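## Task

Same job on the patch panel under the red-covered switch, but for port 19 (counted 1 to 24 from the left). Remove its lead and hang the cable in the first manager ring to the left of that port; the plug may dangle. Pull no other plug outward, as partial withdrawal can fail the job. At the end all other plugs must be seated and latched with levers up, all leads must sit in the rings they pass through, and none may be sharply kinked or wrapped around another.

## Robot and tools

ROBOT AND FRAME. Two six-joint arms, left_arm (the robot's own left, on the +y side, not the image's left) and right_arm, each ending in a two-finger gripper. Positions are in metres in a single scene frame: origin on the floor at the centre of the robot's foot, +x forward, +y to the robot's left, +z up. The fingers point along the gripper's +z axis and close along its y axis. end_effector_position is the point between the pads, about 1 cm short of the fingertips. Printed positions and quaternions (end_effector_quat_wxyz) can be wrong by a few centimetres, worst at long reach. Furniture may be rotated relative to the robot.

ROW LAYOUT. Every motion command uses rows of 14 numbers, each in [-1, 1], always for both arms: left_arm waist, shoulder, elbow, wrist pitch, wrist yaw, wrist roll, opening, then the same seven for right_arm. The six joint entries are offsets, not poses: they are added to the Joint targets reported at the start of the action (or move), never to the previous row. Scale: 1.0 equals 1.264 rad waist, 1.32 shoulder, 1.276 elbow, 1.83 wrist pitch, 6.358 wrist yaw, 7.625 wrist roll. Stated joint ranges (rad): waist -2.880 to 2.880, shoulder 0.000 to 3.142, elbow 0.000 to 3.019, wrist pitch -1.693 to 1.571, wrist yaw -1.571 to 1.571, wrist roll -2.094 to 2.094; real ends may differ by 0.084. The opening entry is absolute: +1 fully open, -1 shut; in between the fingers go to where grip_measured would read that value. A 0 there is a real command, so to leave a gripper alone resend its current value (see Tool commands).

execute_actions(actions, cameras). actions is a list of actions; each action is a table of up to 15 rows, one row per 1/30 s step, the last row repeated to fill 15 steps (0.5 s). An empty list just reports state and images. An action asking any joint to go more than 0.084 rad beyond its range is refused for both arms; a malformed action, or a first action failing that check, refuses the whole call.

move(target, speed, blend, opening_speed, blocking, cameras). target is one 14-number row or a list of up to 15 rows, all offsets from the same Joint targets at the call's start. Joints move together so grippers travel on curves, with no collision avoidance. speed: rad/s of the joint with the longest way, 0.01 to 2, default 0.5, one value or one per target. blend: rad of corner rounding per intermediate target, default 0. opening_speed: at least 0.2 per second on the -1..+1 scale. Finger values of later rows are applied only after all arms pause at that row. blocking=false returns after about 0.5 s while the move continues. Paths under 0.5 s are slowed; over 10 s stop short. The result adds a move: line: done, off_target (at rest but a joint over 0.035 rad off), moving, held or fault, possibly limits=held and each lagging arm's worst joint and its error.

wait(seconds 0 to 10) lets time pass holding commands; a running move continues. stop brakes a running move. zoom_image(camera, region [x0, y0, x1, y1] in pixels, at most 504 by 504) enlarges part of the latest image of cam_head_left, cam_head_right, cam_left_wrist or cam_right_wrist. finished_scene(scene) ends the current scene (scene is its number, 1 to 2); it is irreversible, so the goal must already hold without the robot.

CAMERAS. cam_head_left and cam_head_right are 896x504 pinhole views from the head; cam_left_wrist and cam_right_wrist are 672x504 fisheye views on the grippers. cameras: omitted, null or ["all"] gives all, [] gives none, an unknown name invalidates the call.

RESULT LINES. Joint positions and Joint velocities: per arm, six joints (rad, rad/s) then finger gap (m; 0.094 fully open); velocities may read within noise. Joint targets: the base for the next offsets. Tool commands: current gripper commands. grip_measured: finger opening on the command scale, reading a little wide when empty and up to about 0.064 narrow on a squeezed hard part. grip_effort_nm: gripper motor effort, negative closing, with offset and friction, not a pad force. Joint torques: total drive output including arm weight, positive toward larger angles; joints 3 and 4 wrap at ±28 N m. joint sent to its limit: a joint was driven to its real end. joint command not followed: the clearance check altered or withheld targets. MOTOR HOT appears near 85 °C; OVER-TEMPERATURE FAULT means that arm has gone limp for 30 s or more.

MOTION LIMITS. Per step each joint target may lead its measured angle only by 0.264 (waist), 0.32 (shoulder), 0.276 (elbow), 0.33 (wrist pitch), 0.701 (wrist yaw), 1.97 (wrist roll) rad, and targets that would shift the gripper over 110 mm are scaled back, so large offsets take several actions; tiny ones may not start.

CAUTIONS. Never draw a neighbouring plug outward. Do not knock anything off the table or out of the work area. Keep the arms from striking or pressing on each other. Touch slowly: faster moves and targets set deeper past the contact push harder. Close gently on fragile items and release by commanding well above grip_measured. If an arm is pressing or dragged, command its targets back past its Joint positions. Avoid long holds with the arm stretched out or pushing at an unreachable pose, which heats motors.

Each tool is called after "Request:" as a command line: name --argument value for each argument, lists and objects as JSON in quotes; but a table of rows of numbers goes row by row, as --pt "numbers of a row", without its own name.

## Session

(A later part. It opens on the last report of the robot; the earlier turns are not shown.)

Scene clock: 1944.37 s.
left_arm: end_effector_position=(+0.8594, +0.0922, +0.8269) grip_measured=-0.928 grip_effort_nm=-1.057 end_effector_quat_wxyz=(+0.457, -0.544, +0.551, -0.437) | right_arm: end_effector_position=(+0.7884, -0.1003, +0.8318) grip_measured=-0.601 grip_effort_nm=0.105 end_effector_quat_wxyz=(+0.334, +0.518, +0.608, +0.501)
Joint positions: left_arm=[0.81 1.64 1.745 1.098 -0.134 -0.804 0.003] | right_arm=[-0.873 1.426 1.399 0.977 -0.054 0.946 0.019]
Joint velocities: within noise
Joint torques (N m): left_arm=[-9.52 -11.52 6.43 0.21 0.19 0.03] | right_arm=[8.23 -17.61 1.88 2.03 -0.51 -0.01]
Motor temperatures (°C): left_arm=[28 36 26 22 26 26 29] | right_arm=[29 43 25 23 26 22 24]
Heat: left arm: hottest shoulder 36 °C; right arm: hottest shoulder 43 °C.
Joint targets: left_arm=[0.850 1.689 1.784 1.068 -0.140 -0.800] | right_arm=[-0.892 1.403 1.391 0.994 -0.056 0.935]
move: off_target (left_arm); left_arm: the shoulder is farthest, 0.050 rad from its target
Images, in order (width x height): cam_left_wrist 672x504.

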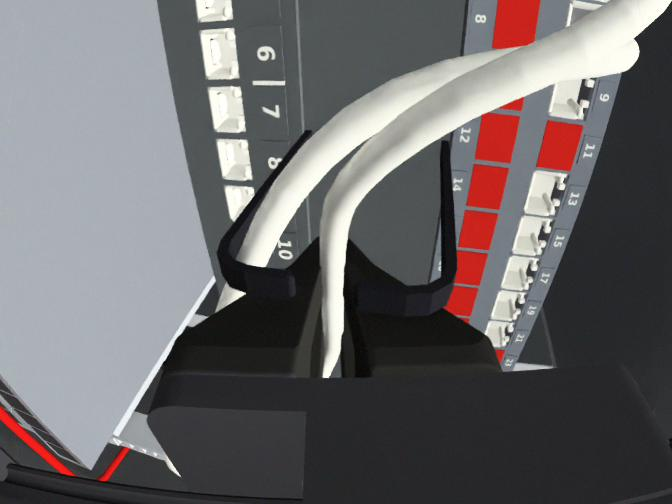

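Request:
move --target '[-0.0055,0.0144,0.0235,0.0049,0,0,-1,0,0,0,0,0,0,-0.6]' --speed 0.1 --cameras '["cam_left_wrist","cam_right_wrist"]'

Request:
zoom_image --camera "cam_left_wrist" --region '[240, 120, 430, 360]'

Scene clock: 1958.47 s.
left_arm: end_effector_position=(+0.8641, +0.0910, +0.8260) grip_measured=-0.928 grip_effort_nm=-1.062 end_effector_quat_wxyz=(+0.462, -0.543, +0.548, -0.438) | right_arm: end_effector_position=(+0.7884, -0.1003, +0.8318) grip_measured=-0.601 grip_effort_nm=0.105 end_effector_quat_wxyz=(+0.334, +0.518, +0.608, +0.501)
Joint positions: left_arm=[0.81 1.656 1.773 1.098 -0.131 -0.8 0.003] | right_arm=[-0.873 1.426 1.399 0.977 -0.054 0.946 0.019]
Joint velocities: within noise
Joint torques (N m): left_arm=[-10.23 -11.4 6.6 0.53 0.13 0.02] | right_arm=[7.88 -17.38 1.89 2.09 -0.52 -0.01]
Motor temperatures (°C): left_arm=[28 35 27 22 26 26 29] | right_arm=[29 43 25 23 26 22 24]
Heat: left arm: hottest shoulder 35 °C; right arm: hottest shoulder 43 °C.
Joint targets: left_arm=[0.843 1.708 1.814 1.078 -0.140 -0.800] | right_arm=[-0.892 1.403 1.391 0.994 -0.056 0.935]
move: off_target (left_arm); left_arm: the shoulder is farthest, 0.052 rad from its target
Images, in order (width x height): cam_left_wrist 672x504, cam_right_wrist 672x504.

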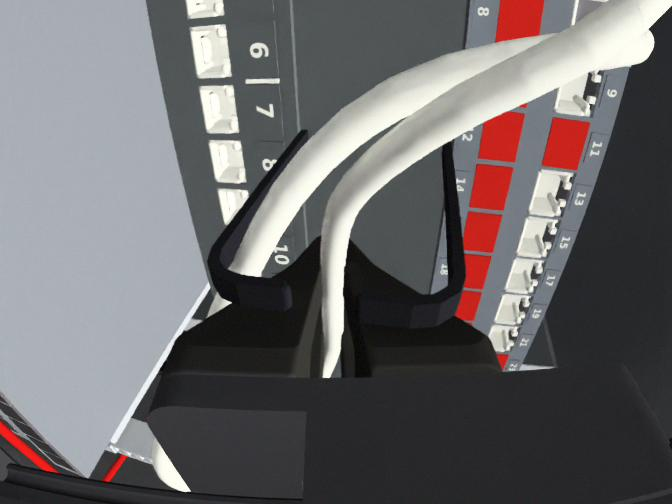

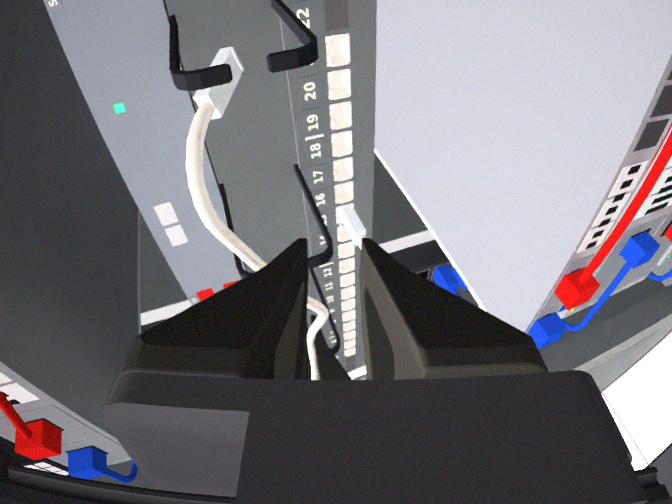

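Scaled by 2.100 from the camera's 672x504 image, which has a finer 960x720 frame.

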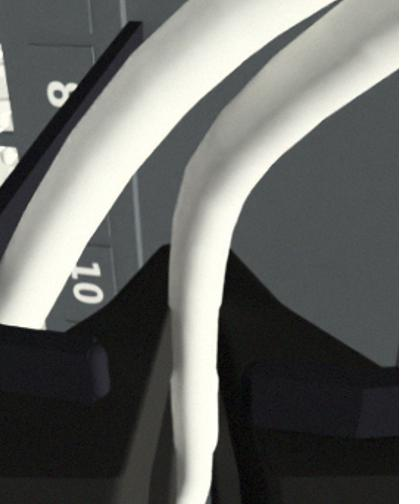

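Request:
wait --seconds 0 --cameras '["cam_head_left","cam_head_right"]'

Request:
zoom_image --camera "cam_head_left" --region '[380, 200, 680, 330]'

Request:
zoom_image --camera "cam_head_right" --region '[300, 200, 600, 330]'

Scene clock: 1969.47 s.
left_arm: end_effector_position=(+0.8641, +0.0909, +0.8259) grip_measured=-0.928 grip_effort_nm=-1.062 end_effector_quat_wxyz=(+0.462, -0.543, +0.548, -0.438) | right_arm: end_effector_position=(+0.7884, -0.1003, +0.8318) grip_measured=-0.601 grip_effort_nm=0.105 end_effector_quat_wxyz=(+0.334, +0.518, +0.608, +0.501)
Joint positions: left_arm=[0.81 1.656 1.773 1.098 -0.131 -0.8 0.003] | right_arm=[-0.873 1.426 1.399 0.977 -0.054 0.946 0.019]
Joint velocities: within noise
Joint torques (N m): left_arm=[-10.17 -11.69 6.56 0.54 0.13 0.04] | right_arm=[8.12 -17.14 1.94 2.07 -0.52 -0.03]
Motor temperatures (°C): left_arm=[28 35 27 22 26 26 30] | right_arm=[29 43 25 23 26 22 24]
Heat: left arm: hottest shoulder 35 °C; right arm: hottest shoulder 43 °C.
Joint targets: left_arm=[0.843 1.709 1.814 1.078 -0.140 -0.800] | right_arm=[-0.892 1.403 1.391 0.994 -0.056 0.935]
Tool commands: left_gripper/opening=-1.0 right_gripper/opening=-0.6
Images, in order (width x height): cam_head_left 896x504, cam_head_right 896x504.

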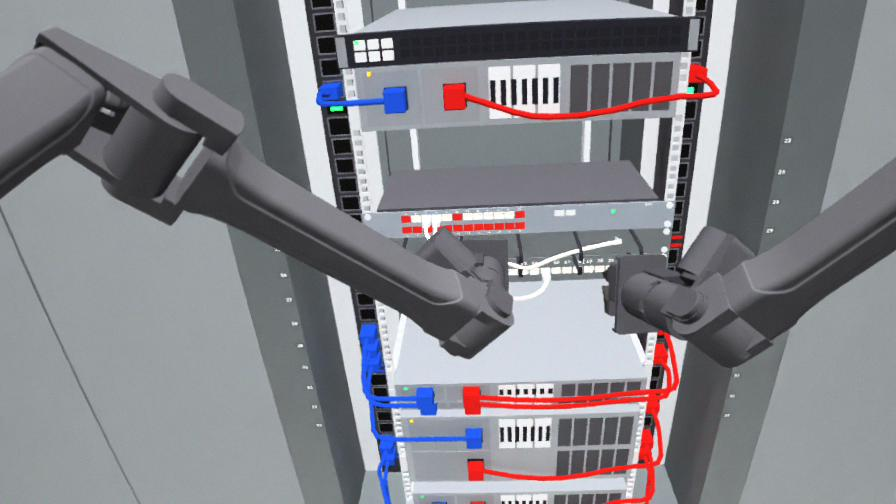

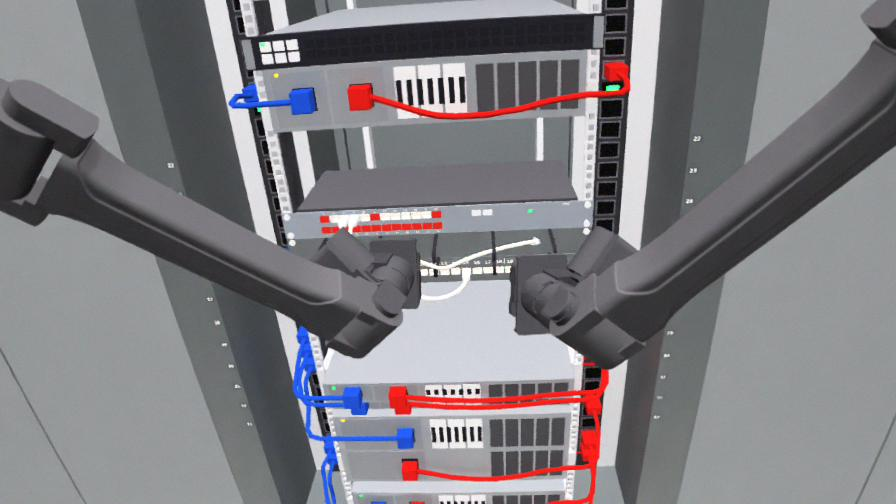

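Scaled by 1.680 from the camera's 896x504 image, which has a finer 1280x720 frame.

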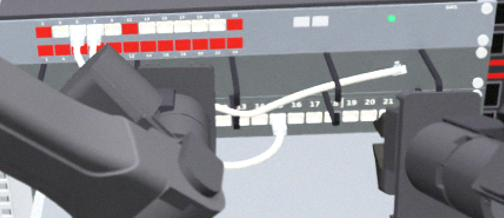

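Scaled by 1.680 from the camera's 896x504 image, which has a finer 1280x720 frame.

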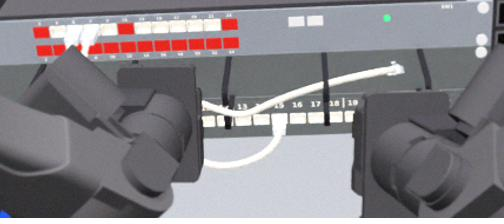

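Request:
zoom_image --camera "cam_head_left" --region '[540, 220, 640, 285]'

Request:
zoom_image --camera "cam_head_right" --region '[420, 220, 560, 285]'

Request:
zoom_image --camera "cam_right_wrist" --region '[150, 30, 370, 380]'

Scaled by 5.040 from the camera's 896x504 image, which has a finer 1280x720 frame.

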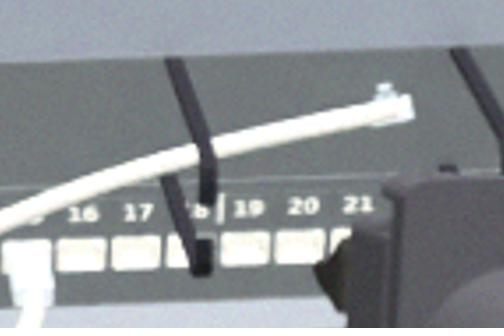

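Scaled by 3.600 from the camera's 896x504 image, which has a finer 1280x720 frame.

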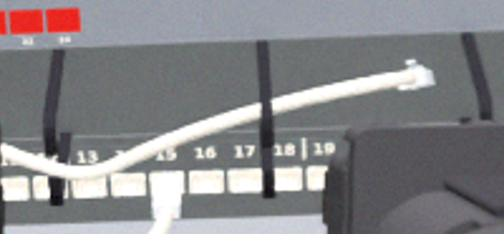

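This scene's latest camera images include none from cam_right_wrist. They are from: cam_head_left, cam_head_right. cam_right_wrist's image comes with the result of a call that names it in "cameras".

Request:
move --target '[0,0.016,0.015,0.0071,0,0,-1,0,0,0,0,0,0,-0.6]' --speed 0.1 --cameras '["cam_left_wrist","cam_right_wrist"]'

Request:
zoom_image --camera "cam_left_wrist" --region '[200, 120, 470, 360]'

Scene clock: 1999.97 s.
left_arm: end_effector_position=(+0.8664, +0.0903, +0.8252) grip_measured=-0.928 grip_effort_nm=-1.057 end_effector_quat_wxyz=(+0.470, -0.543, +0.541, -0.438) | right_arm: end_effector_position=(+0.7884, -0.1003, +0.8318) grip_measured=-0.601 grip_effort_nm=0.095 end_effector_quat_wxyz=(+0.334, +0.518, +0.608, +0.501)
Joint positions: left_arm=[0.81 1.673 1.795 1.112 -0.131 -0.799 0.003] | right_arm=[-0.873 1.426 1.399 0.977 -0.054 0.946 0.019]
Joint velocities: within noise
Joint torques (N m): left_arm=[-10.34 -11.22 6.41 0.44 0.12 0.02] | right_arm=[8.12 -17.32 1.92 1.94 -0.51 -0.01]
Motor temperatures (°C): left_arm=[28 36 29 22 26 26 30] | right_arm=[29 43 25 23 26 22 23]
Heat: left arm: hottest shoulder 36 °C; right arm: hottest shoulder 43 °C.
Joint targets: left_arm=[0.843 1.730 1.833 1.091 -0.140 -0.800] | right_arm=[-0.892 1.403 1.391 0.994 -0.056 0.935]
move: off_target (left_arm); left_arm: the shoulder is farthest, 0.057 rad from its target
Images, in order (width x height): cam_left_wrist 672x504, cam_right_wrist 672x504.

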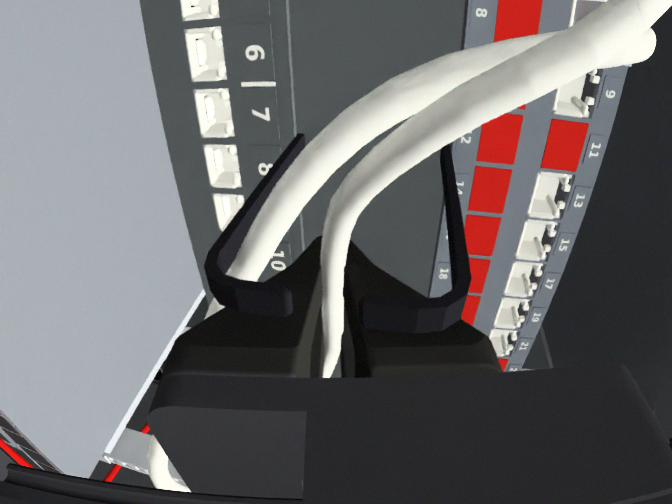

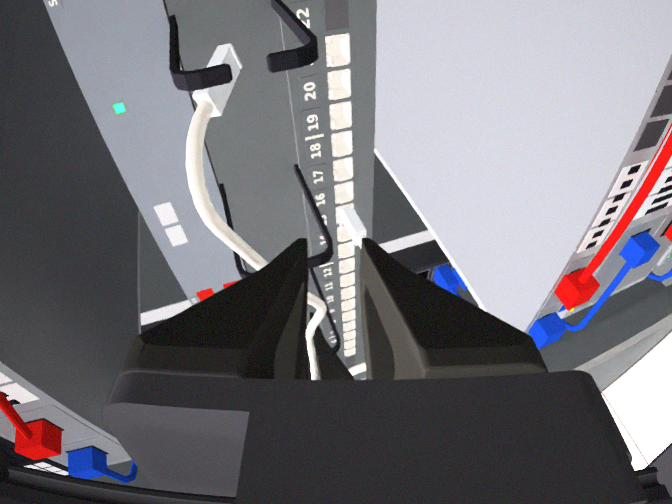

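Scaled by 1.867 from the camera's 672x504 image, which has a finer 960x720 frame.

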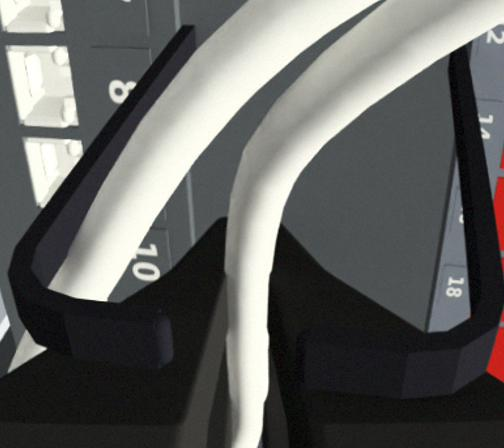

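Request:
move --target '[-0.01,-0.018,-0.012,0,0,0,-0.7,0,0,0,0,0,0,-0.6]' --speed 0.1 --opening_speed 0.25

Request:
zoom_image --camera "cam_left_wrist" --region '[200, 120, 470, 360]'

Request:
zoom_image --camera "cam_head_right" --region '[380, 200, 580, 320]'

Scene clock: 2020.77 s.
left_arm: end_effector_position=(+0.8669, +0.0885, +0.8255) grip_measured=-0.703 grip_effort_nm=0.095 end_effector_quat_wxyz=(+0.468, -0.541, +0.542, -0.441) | right_arm: end_effector_position=(+0.7884, -0.1003, +0.8318) grip_measured=-0.601 grip_effort_nm=0.100 end_effector_quat_wxyz=(+0.334, +0.518, +0.608, +0.501)
Joint positions: left_arm=[0.809 1.674 1.797 1.107 -0.126 -0.799 0.014] | right_arm=[-0.873 1.426 1.399 0.977 -0.054 0.946 0.019]
Joint velocities: within noise
Joint torques (N m): left_arm=[-11.58 -12.98 5.11 0.72 -0.05 0.01] | right_arm=[8.18 -17.44 1.92 2.07 -0.53 0]
Motor temperatures (°C): left_arm=[28 35 29 22 26 26 30] | right_arm=[29 43 25 23 26 22 23]
Heat: left arm: hottest shoulder 35 °C; right arm: hottest shoulder 43 °C.
Joint targets: left_arm=[0.831 1.706 1.818 1.090 -0.140 -0.800] | right_arm=[-0.892 1.403 1.391 0.994 -0.056 0.935]
move: done

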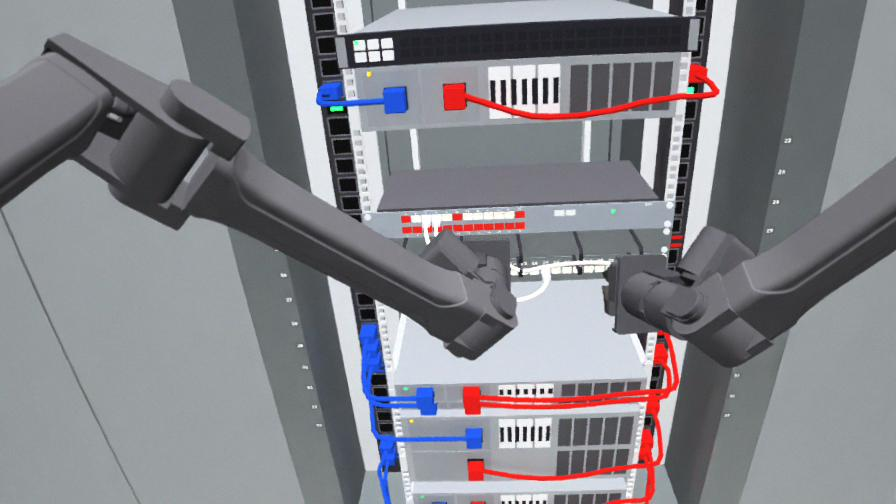

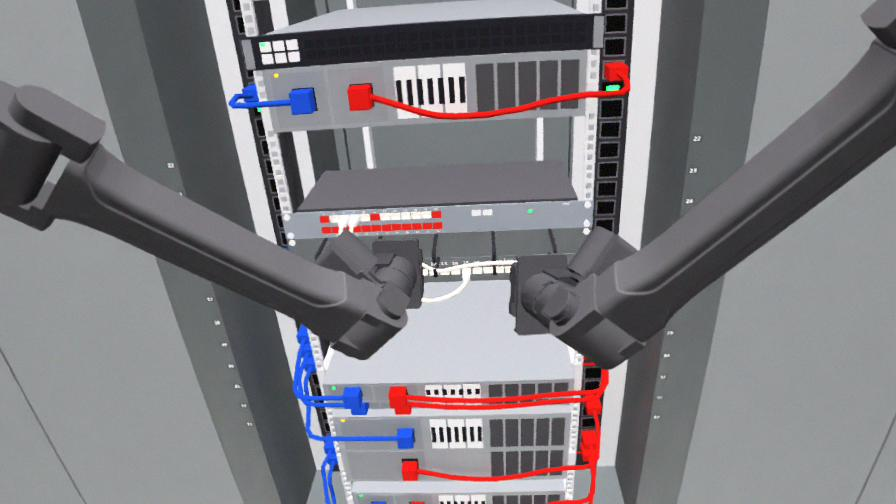

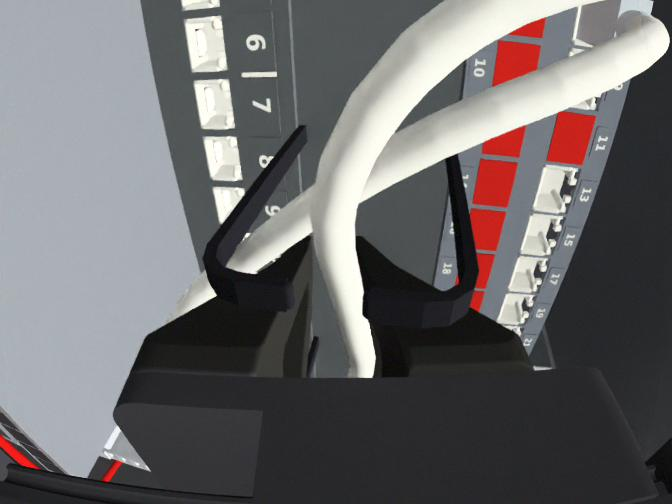

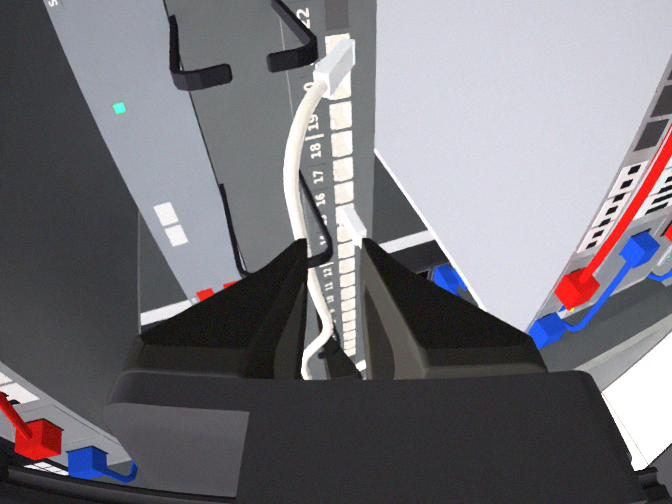

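Scaled by 1.867 from the camera's 672x504 image, which has a finer 960x720 frame.

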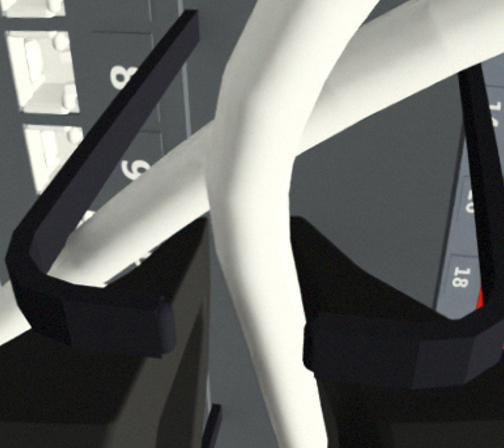

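Scaled by 2.520 from the camera's 896x504 image, which has a finer 1280x720 frame.

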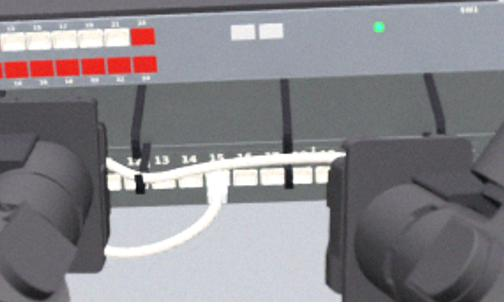

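Request:
move --pt "-0.0403 -0.0955 -0.2092 0.0858 0 0 -0.6 0 0 0 0 0 0 -0.6" --pt "-0.076 -0.0992 -0.2257 0.0956 -0.0025 0.0046 -0.5 0 0 0 0 0 0 -0.6" --speed 0.2 --opening_speed 0.5 --cameras '["cam_left_wrist","cam_head_right"]'

Request:
zoom_image --camera "cam_left_wrist" --region '[220, 100, 440, 320]'

Scene clock: 2083.13 s.
left_arm: end_effector_position=(+0.8023, +0.0704, +0.8539) grip_measured=-0.503 grip_effort_nm=0.051 end_effector_quat_wxyz=(+0.447, -0.552, +0.544, -0.447) | right_arm: end_effector_position=(+0.7884, -0.1003, +0.8318) grip_measured=-0.601 grip_effort_nm=0.100 end_effector_quat_wxyz=(+0.334, +0.518, +0.608, +0.501)
Joint positions: left_arm=[0.746 1.588 1.538 1.254 -0.152 -0.777 0.023] | right_arm=[-0.873 1.426 1.399 0.977 -0.054 0.946 0.019]
Joint velocities: within noise
Joint torques (N m): left_arm=[-14.21 -14.1 1.92 1.77 0.32 0.14] | right_arm=[8.29 -17.32 1.95 2.09 -0.51 -0.03]
Motor temperatures (°C): left_arm=[28 35 28 22 26 26 29] | right_arm=[29 43 25 23 26 22 23]
Heat: left arm: hottest shoulder 35 °C; right arm: hottest shoulder 43 °C.
Joint targets: left_arm=[0.735 1.575 1.530 1.266 -0.156 -0.765] | right_arm=[-0.892 1.403 1.391 0.994 -0.056 0.935]
move: done
Images, in order (width x height): cam_head_right 896x504, cam_left_wrist 672x504.

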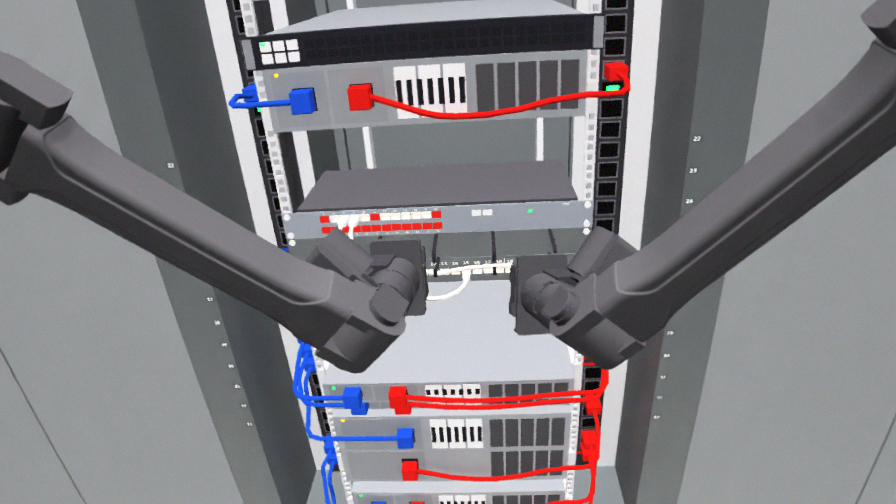

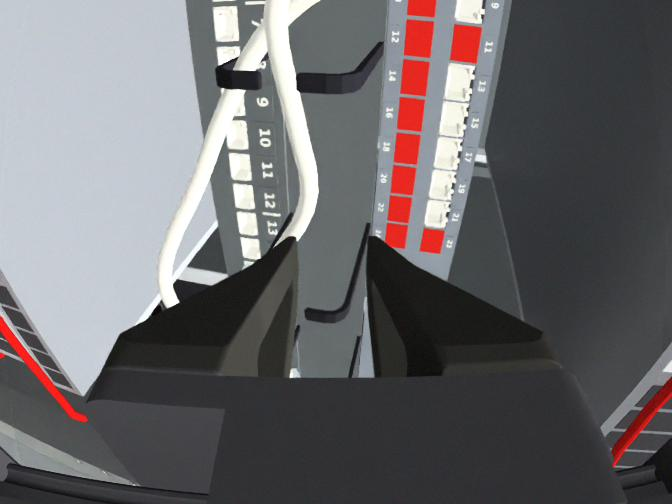

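Scaled by 2.291 from the camera's 672x504 image, which has a finer 960x720 frame.

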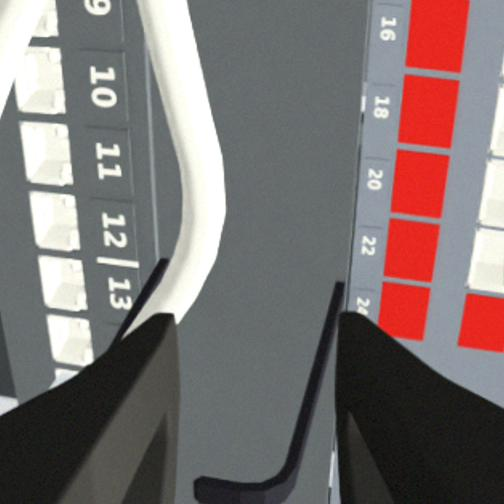

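Request:
zoom_image --camera "cam_left_wrist" --region '[210, 50, 340, 120]'

Scaled by 3.877 from the camera's 672x504 image, which has a finer 960x720 frame.

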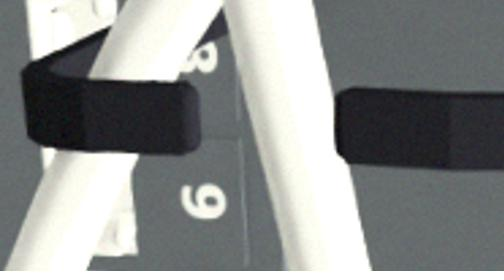

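Request:
move --target '[0,0,0,0,0,0,-0.5,0.003,0.055,0.158,-0.082,0.0011,0,-0.6]' --speed 0.2 --cameras '["cam_left_wrist","cam_right_wrist"]'

Request:
zoom_image --camera "cam_right_wrist" --region '[240, 40, 440, 380]'

Scene clock: 2103.27 s.
left_arm: end_effector_position=(+0.8023, +0.0705, +0.8541) grip_measured=-0.502 grip_effort_nm=0.056 end_effector_quat_wxyz=(+0.448, -0.551, +0.544, -0.447) | right_arm: end_effector_position=(+0.8419, -0.1059, +0.8358) grip_measured=-0.601 grip_effort_nm=0.100 end_effector_quat_wxyz=(+0.339, +0.519, +0.604, +0.501)
Joint positions: left_arm=[0.746 1.588 1.538 1.255 -0.152 -0.776 0.023] | right_arm=[-0.873 1.454 1.564 0.854 -0.052 0.946 0.019]
Joint velocities: within noise
Joint torques (N m): left_arm=[-13.92 -13.98 1.92 1.74 0.33 0.12] | right_arm=[8.64 -14.97 5.98 0.91 -0.3 -0.03]
Motor temperatures (°C): left_arm=[29 35 27 22 26 26 28] | right_arm=[29 43 25 23 26 22 23]
Heat: left arm: hottest shoulder 35 °C; right arm: hottest shoulder 43 °C.
Joint targets: left_arm=[0.735 1.575 1.530 1.265 -0.156 -0.765] | right_arm=[-0.888 1.475 1.592 0.844 -0.049 0.935]
move: done
Images, in order (width x height): cam_left_wrist 672x504, cam_right_wrist 672x504.

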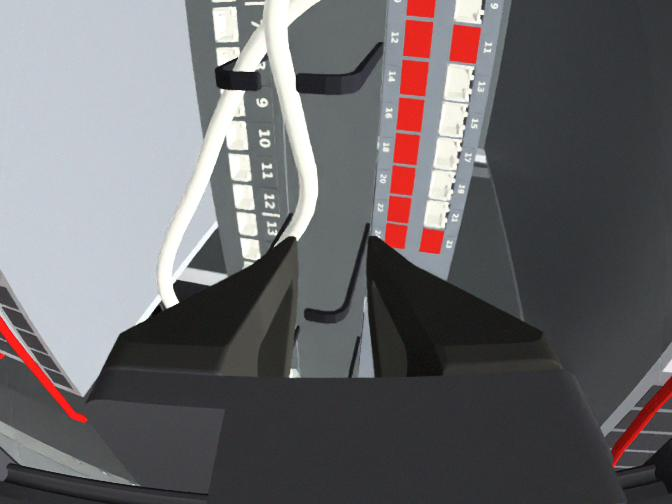

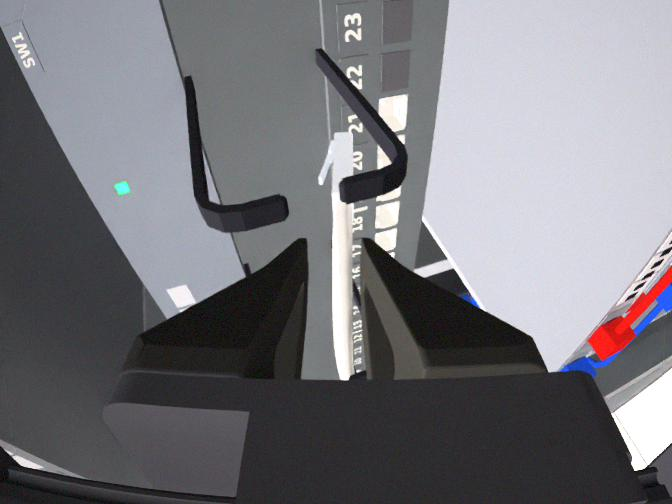

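Scaled by 1.482 from the camera's 672x504 image, which has a finer 960x720 frame.

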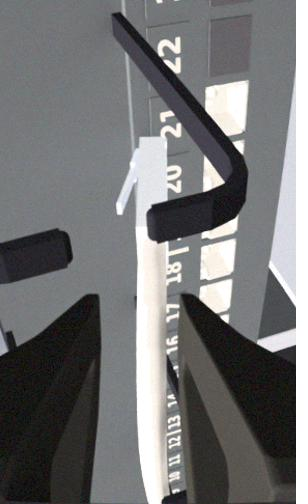

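Request:
move --target '[0,0,0,0,0,0,-0.5,0,0,0,0,0,0,-1]' --speed 0.1 --opening_speed 0.25 --cameras '["cam_left_wrist","cam_right_wrist"]'

Scene clock: 2110.77 s.
left_arm: end_effector_position=(+0.8023, +0.0706, +0.8541) grip_measured=-0.502 grip_effort_nm=0.051 end_effector_quat_wxyz=(+0.448, -0.551, +0.544, -0.447) | right_arm: end_effector_position=(+0.8419, -0.1059, +0.8358) grip_measured=-0.889 grip_effort_nm=-0.994 end_effector_quat_wxyz=(+0.339, +0.519, +0.604, +0.501)
Joint positions: left_arm=[0.746 1.588 1.538 1.255 -0.152 -0.776 0.023] | right_arm=[-0.873 1.454 1.564 0.854 -0.052 0.946 0.005]
Joint velocities: within noise
Joint torques (N m): left_arm=[-13.98 -13.86 1.91 1.74 0.33 0.12] | right_arm=[8.64 -14.86 5.96 1.01 -0.3 0]
Motor temperatures (°C): left_arm=[29 35 26 22 26 26 28] | right_arm=[29 43 26 23 26 22 23]
Heat: left arm: hottest shoulder 35 °C; right arm: hottest shoulder 43 °C.
Joint targets: left_arm=[0.735 1.575 1.530 1.266 -0.156 -0.764] | right_arm=[-0.888 1.475 1.592 0.844 -0.049 0.935]
move: done
Images, in order (width x height): cam_left_wrist 672x504, cam_right_wrist 672x504.

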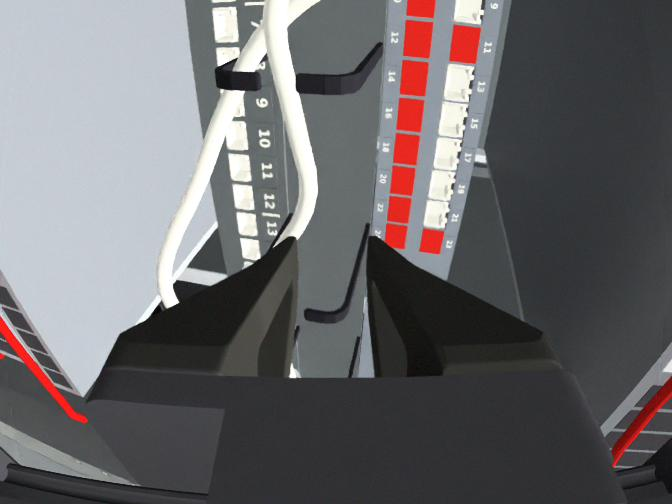

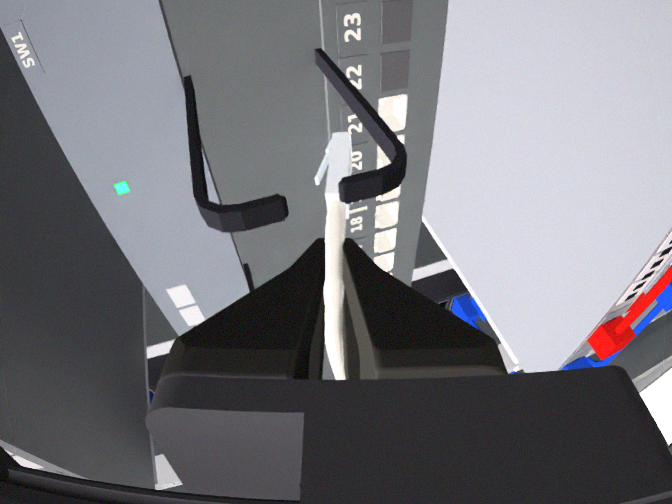

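Request:
move --target '[0,0,0,0,0,0,-0.5,-0.0142,-0.0545,-0.0525,0.0148,0,0,-1]' --speed 0.1 --cameras '["cam_left_wrist","cam_right_wrist"]'

Request:
zoom_image --camera "cam_left_wrist" --region '[210, 50, 340, 120]'

Scene clock: 2126.13 s.
left_arm: end_effector_position=(+0.8023, +0.0706, +0.8541) grip_measured=-0.502 grip_effort_nm=0.051 end_effector_quat_wxyz=(+0.448, -0.551, +0.544, -0.447) | right_arm: end_effector_position=(+0.8368, -0.1145, +0.8369) grip_measured=-0.889 grip_effort_nm=-0.994 end_effector_quat_wxyz=(+0.339, +0.518, +0.609, +0.497)
Joint positions: left_arm=[0.746 1.588 1.538 1.255 -0.152 -0.776 0.023] | right_arm=[-0.884 1.43 1.533 0.854 -0.052 0.946 0.005]
Joint velocities: within noise
Joint torques (N m): left_arm=[-13.86 -13.98 1.91 1.73 0.33 0.12] | right_arm=[7.82 -18.84 3.02 2.06 -0.29 -0.02]
Motor temperatures (°C): left_arm=[29 35 26 22 26 26 28] | right_arm=[29 42 26 23 26 22 24]
Heat: left arm: hottest shoulder 35 °C; right arm: hottest shoulder 42 °C.
Joint targets: left_arm=[0.735 1.575 1.530 1.266 -0.156 -0.764] | right_arm=[-0.906 1.403 1.526 0.871 -0.049 0.935]
move: done
Images, in order (width x height): cam_left_wrist 672x504, cam_right_wrist 672x504.

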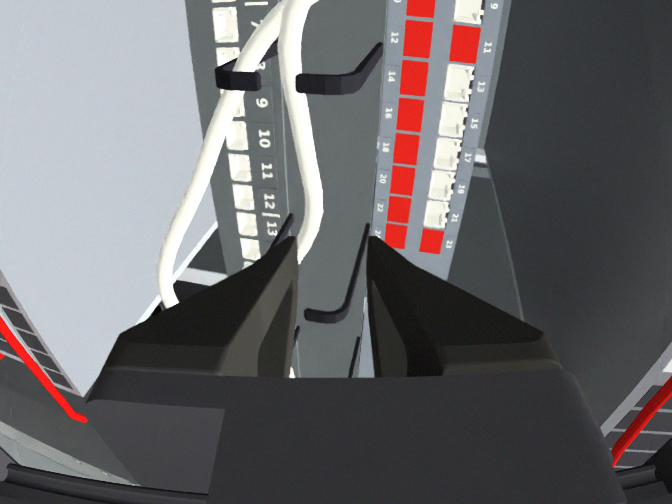

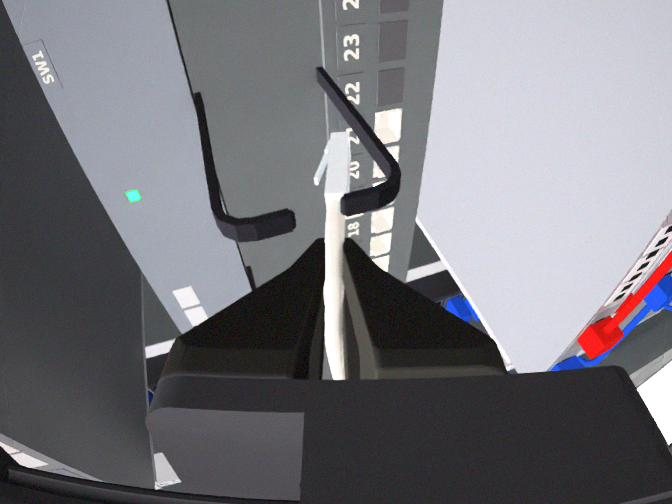

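Scaled by 3.877 from the camera's 672x504 image, which has a finer 960x720 frame.

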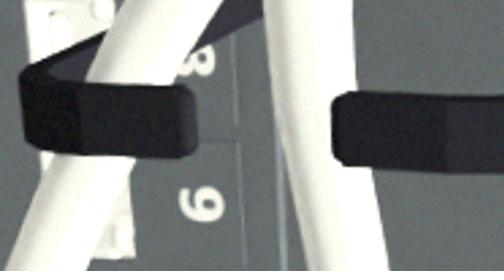

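Request:
move --target '[0,0,0,0,0,0,-0.5,-0.0087,-0.0091,0,-0.0055,0,0,-1]' --speed 0.1 --cameras '["cam_left_wrist","cam_right_wrist"]'

Request:
zoom_image --camera "cam_left_wrist" --region '[210, 50, 340, 120]'

Scene clock: 2144.43 s.
left_arm: end_effector_position=(+0.8023, +0.0706, +0.8541) grip_measured=-0.502 grip_effort_nm=0.051 end_effector_quat_wxyz=(+0.448, -0.551, +0.544, -0.447) | right_arm: end_effector_position=(+0.8382, -0.1193, +0.8366) grip_measured=-0.889 grip_effort_nm=-0.999 end_effector_quat_wxyz=(+0.342, +0.517, +0.609, +0.494)
Joint positions: left_arm=[0.746 1.588 1.538 1.255 -0.152 -0.776 0.023] | right_arm=[-0.89 1.426 1.533 0.854 -0.052 0.946 0.005]
Joint velocities: within noise
Joint torques (N m): left_arm=[-14.15 -14.1 1.96 1.7 0.32 0.13] | right_arm=[7.12 -19.84 2.91 1.66 -0.28 -0.01]
Motor temperatures (°C): left_arm=[29 35 25 22 26 26 28] | right_arm=[29 41 26 23 26 22 25]
Heat: left arm: hottest shoulder 35 °C; right arm: hottest shoulder 41 °C.
Joint targets: left_arm=[0.735 1.575 1.530 1.266 -0.156 -0.765] | right_arm=[-0.917 1.391 1.526 0.861 -0.049 0.935]
move: done
Images, in order (width x height): cam_left_wrist 672x504, cam_right_wrist 672x504.

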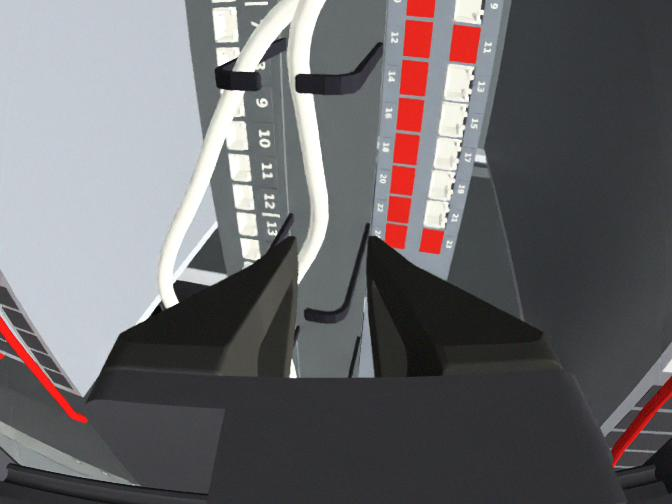

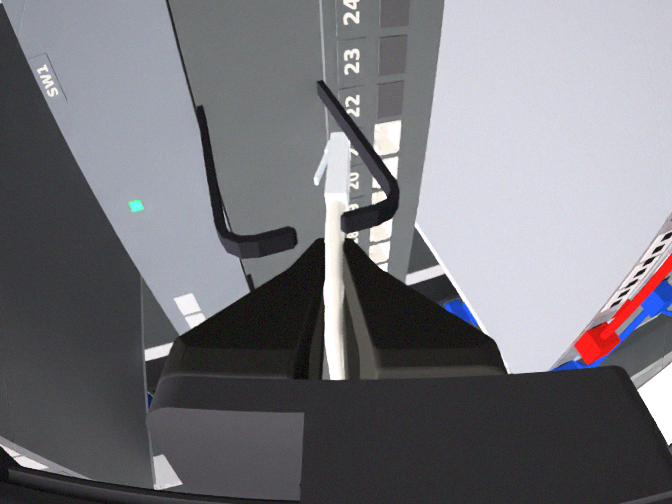

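Scaled by 3.877 from the camera's 672x504 image, which has a finer 960x720 frame.

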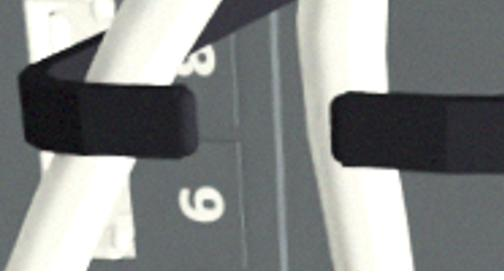

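Request:
move --target '[0,0,0,0,0,0,-0.5,0,0,0,0,0,0,-0.7]' --speed 0.1 --opening_speed 0.25 --cameras '["cam_left_wrist","cam_right_wrist"]'

Request:
zoom_image --camera "cam_left_wrist" --region '[210, 50, 340, 120]'

Scene clock: 2156.73 s.
left_arm: end_effector_position=(+0.8023, +0.0706, +0.8541) grip_measured=-0.502 grip_effort_nm=0.056 end_effector_quat_wxyz=(+0.448, -0.551, +0.544, -0.447) | right_arm: end_effector_position=(+0.8389, -0.1241, +0.8360) grip_measured=-0.702 grip_effort_nm=0.120 end_effector_quat_wxyz=(+0.345, +0.517, +0.610, +0.492)
Joint positions: left_arm=[0.746 1.588 1.538 1.255 -0.152 -0.776 0.023] | right_arm=[-0.898 1.422 1.531 0.853 -0.052 0.946 0.014]
Joint velocities: within noise
Joint torques (N m): left_arm=[-14.1 -14.15 1.95 1.76 0.33 0.12] | right_arm=[7.59 -19.49 3.08 1.62 -0.28 -0.03]
Motor temperatures (°C): left_arm=[29 35 25 22 26 26 28] | right_arm=[29 43 26 23 26 22 25]
Heat: left arm: hottest shoulder 35 °C; right arm: hottest shoulder 43 °C.
Joint targets: left_arm=[0.735 1.575 1.530 1.266 -0.156 -0.765] | right_arm=[-0.917 1.391 1.525 0.861 -0.049 0.935]
move: done
Images, in order (width x height): cam_left_wrist 672x504, cam_right_wrist 672x504.

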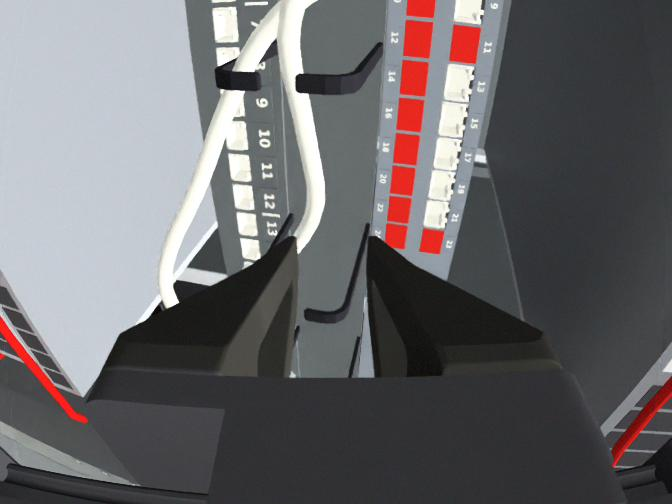

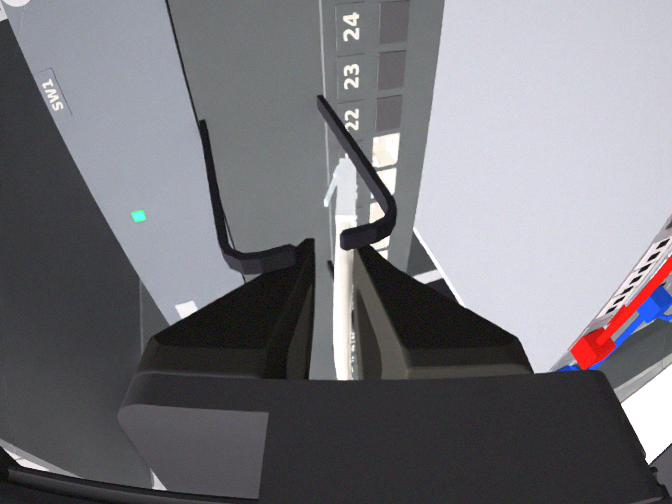

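Scaled by 3.877 from the camera's 672x504 image, which has a finer 960x720 frame.

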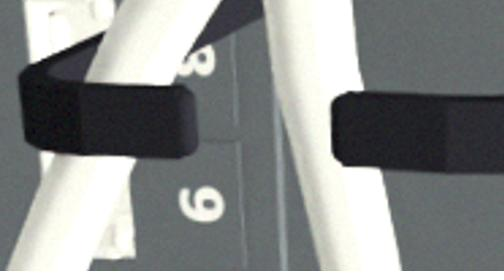

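Request:
move --pt "0 0 0 0 0 0 -0.5 0.005 0 0 0 0 0 -0.6" --pt "0 0 0 0 0 0 -0.5 0.005 -0.0295 -0.1371 0.076 0 0 -0.6" --speed 0.12 --opening_speed 0.3 --cameras '["cam_left_wrist","cam_right_wrist","cam_head_right"]'

Request:
zoom_image --camera "cam_left_wrist" --region '[210, 50, 340, 120]'

Request:
zoom_image --camera "cam_right_wrist" --region '[200, 20, 460, 380]'

Scene clock: 2187.30 s.
left_arm: end_effector_position=(+0.8023, +0.0706, +0.8541) grip_measured=-0.502 grip_effort_nm=0.051 end_effector_quat_wxyz=(+0.448, -0.551, +0.544, -0.447) | right_arm: end_effector_position=(+0.7880, -0.1247, +0.8395) grip_measured=-0.601 grip_effort_nm=0.100 end_effector_quat_wxyz=(+0.345, +0.517, +0.610, +0.492)
Joint positions: left_arm=[0.746 1.588 1.538 1.255 -0.152 -0.776 0.023] | right_arm=[-0.898 1.378 1.359 0.982 -0.052 0.946 0.019]
Joint velocities: within noise
Joint torques (N m): left_arm=[-13.92 -13.98 1.89 1.73 0.34 0.13] | right_arm=[7.77 -18.2 1.94 2.06 -0.28 -0.01]
Motor temperatures (°C): left_arm=[29 36 25 22 26 26 28] | right_arm=[29 44 26 23 25 22 24]
Heat: left arm: hottest shoulder 36 °C; right arm: hottest shoulder 44 °C.
Joint targets: left_arm=[0.735 1.575 1.530 1.266 -0.156 -0.765] | right_arm=[-0.911 1.352 1.351 1.000 -0.049 0.935]
move: done
Images, in order (width x height): cam_head_right 896x504, cam_left_wrist 672x504, cam_right_wrist 672x504.

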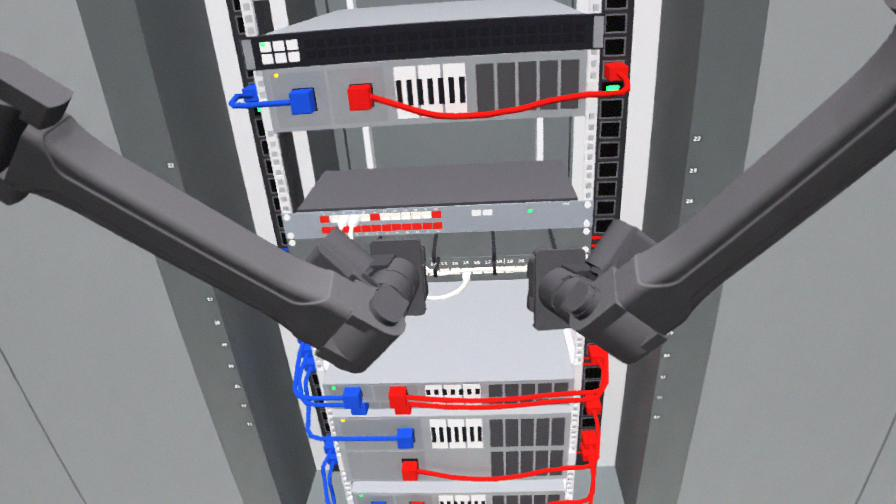

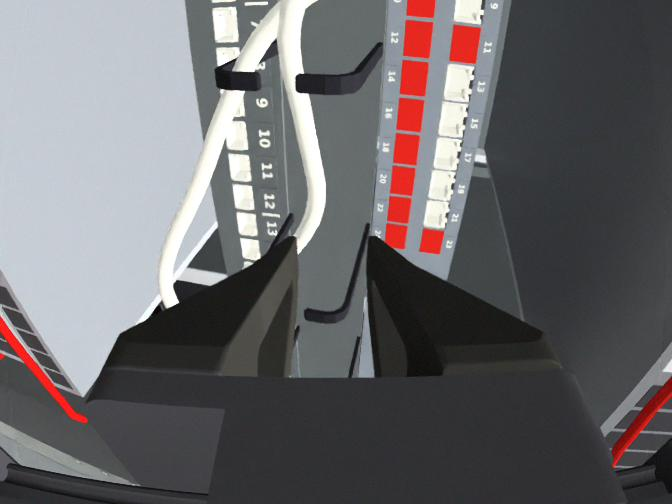

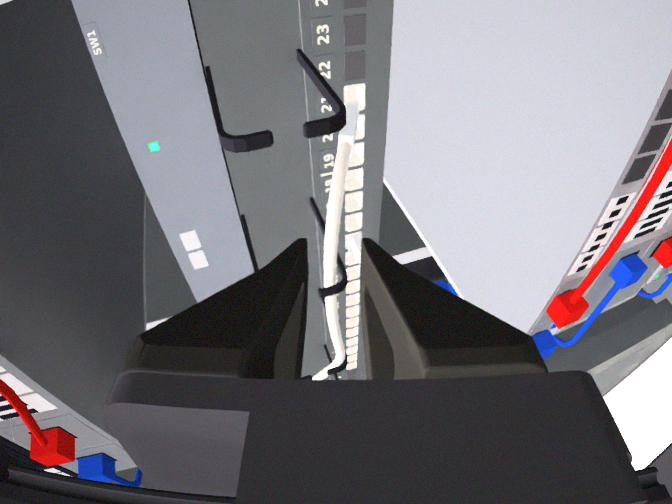

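Scaled by 3.877 from the camera's 672x504 image, which has a finer 960x720 frame.

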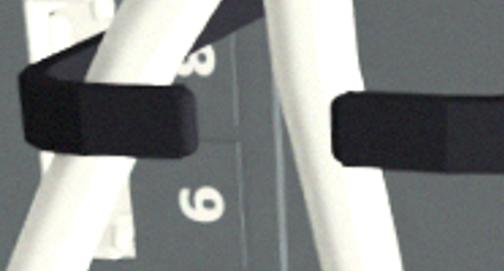

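Scaled by 1.400 from the camera's 672x504 image, which has a finer 960x720 frame.

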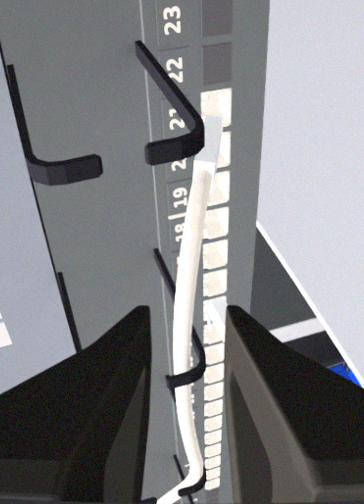

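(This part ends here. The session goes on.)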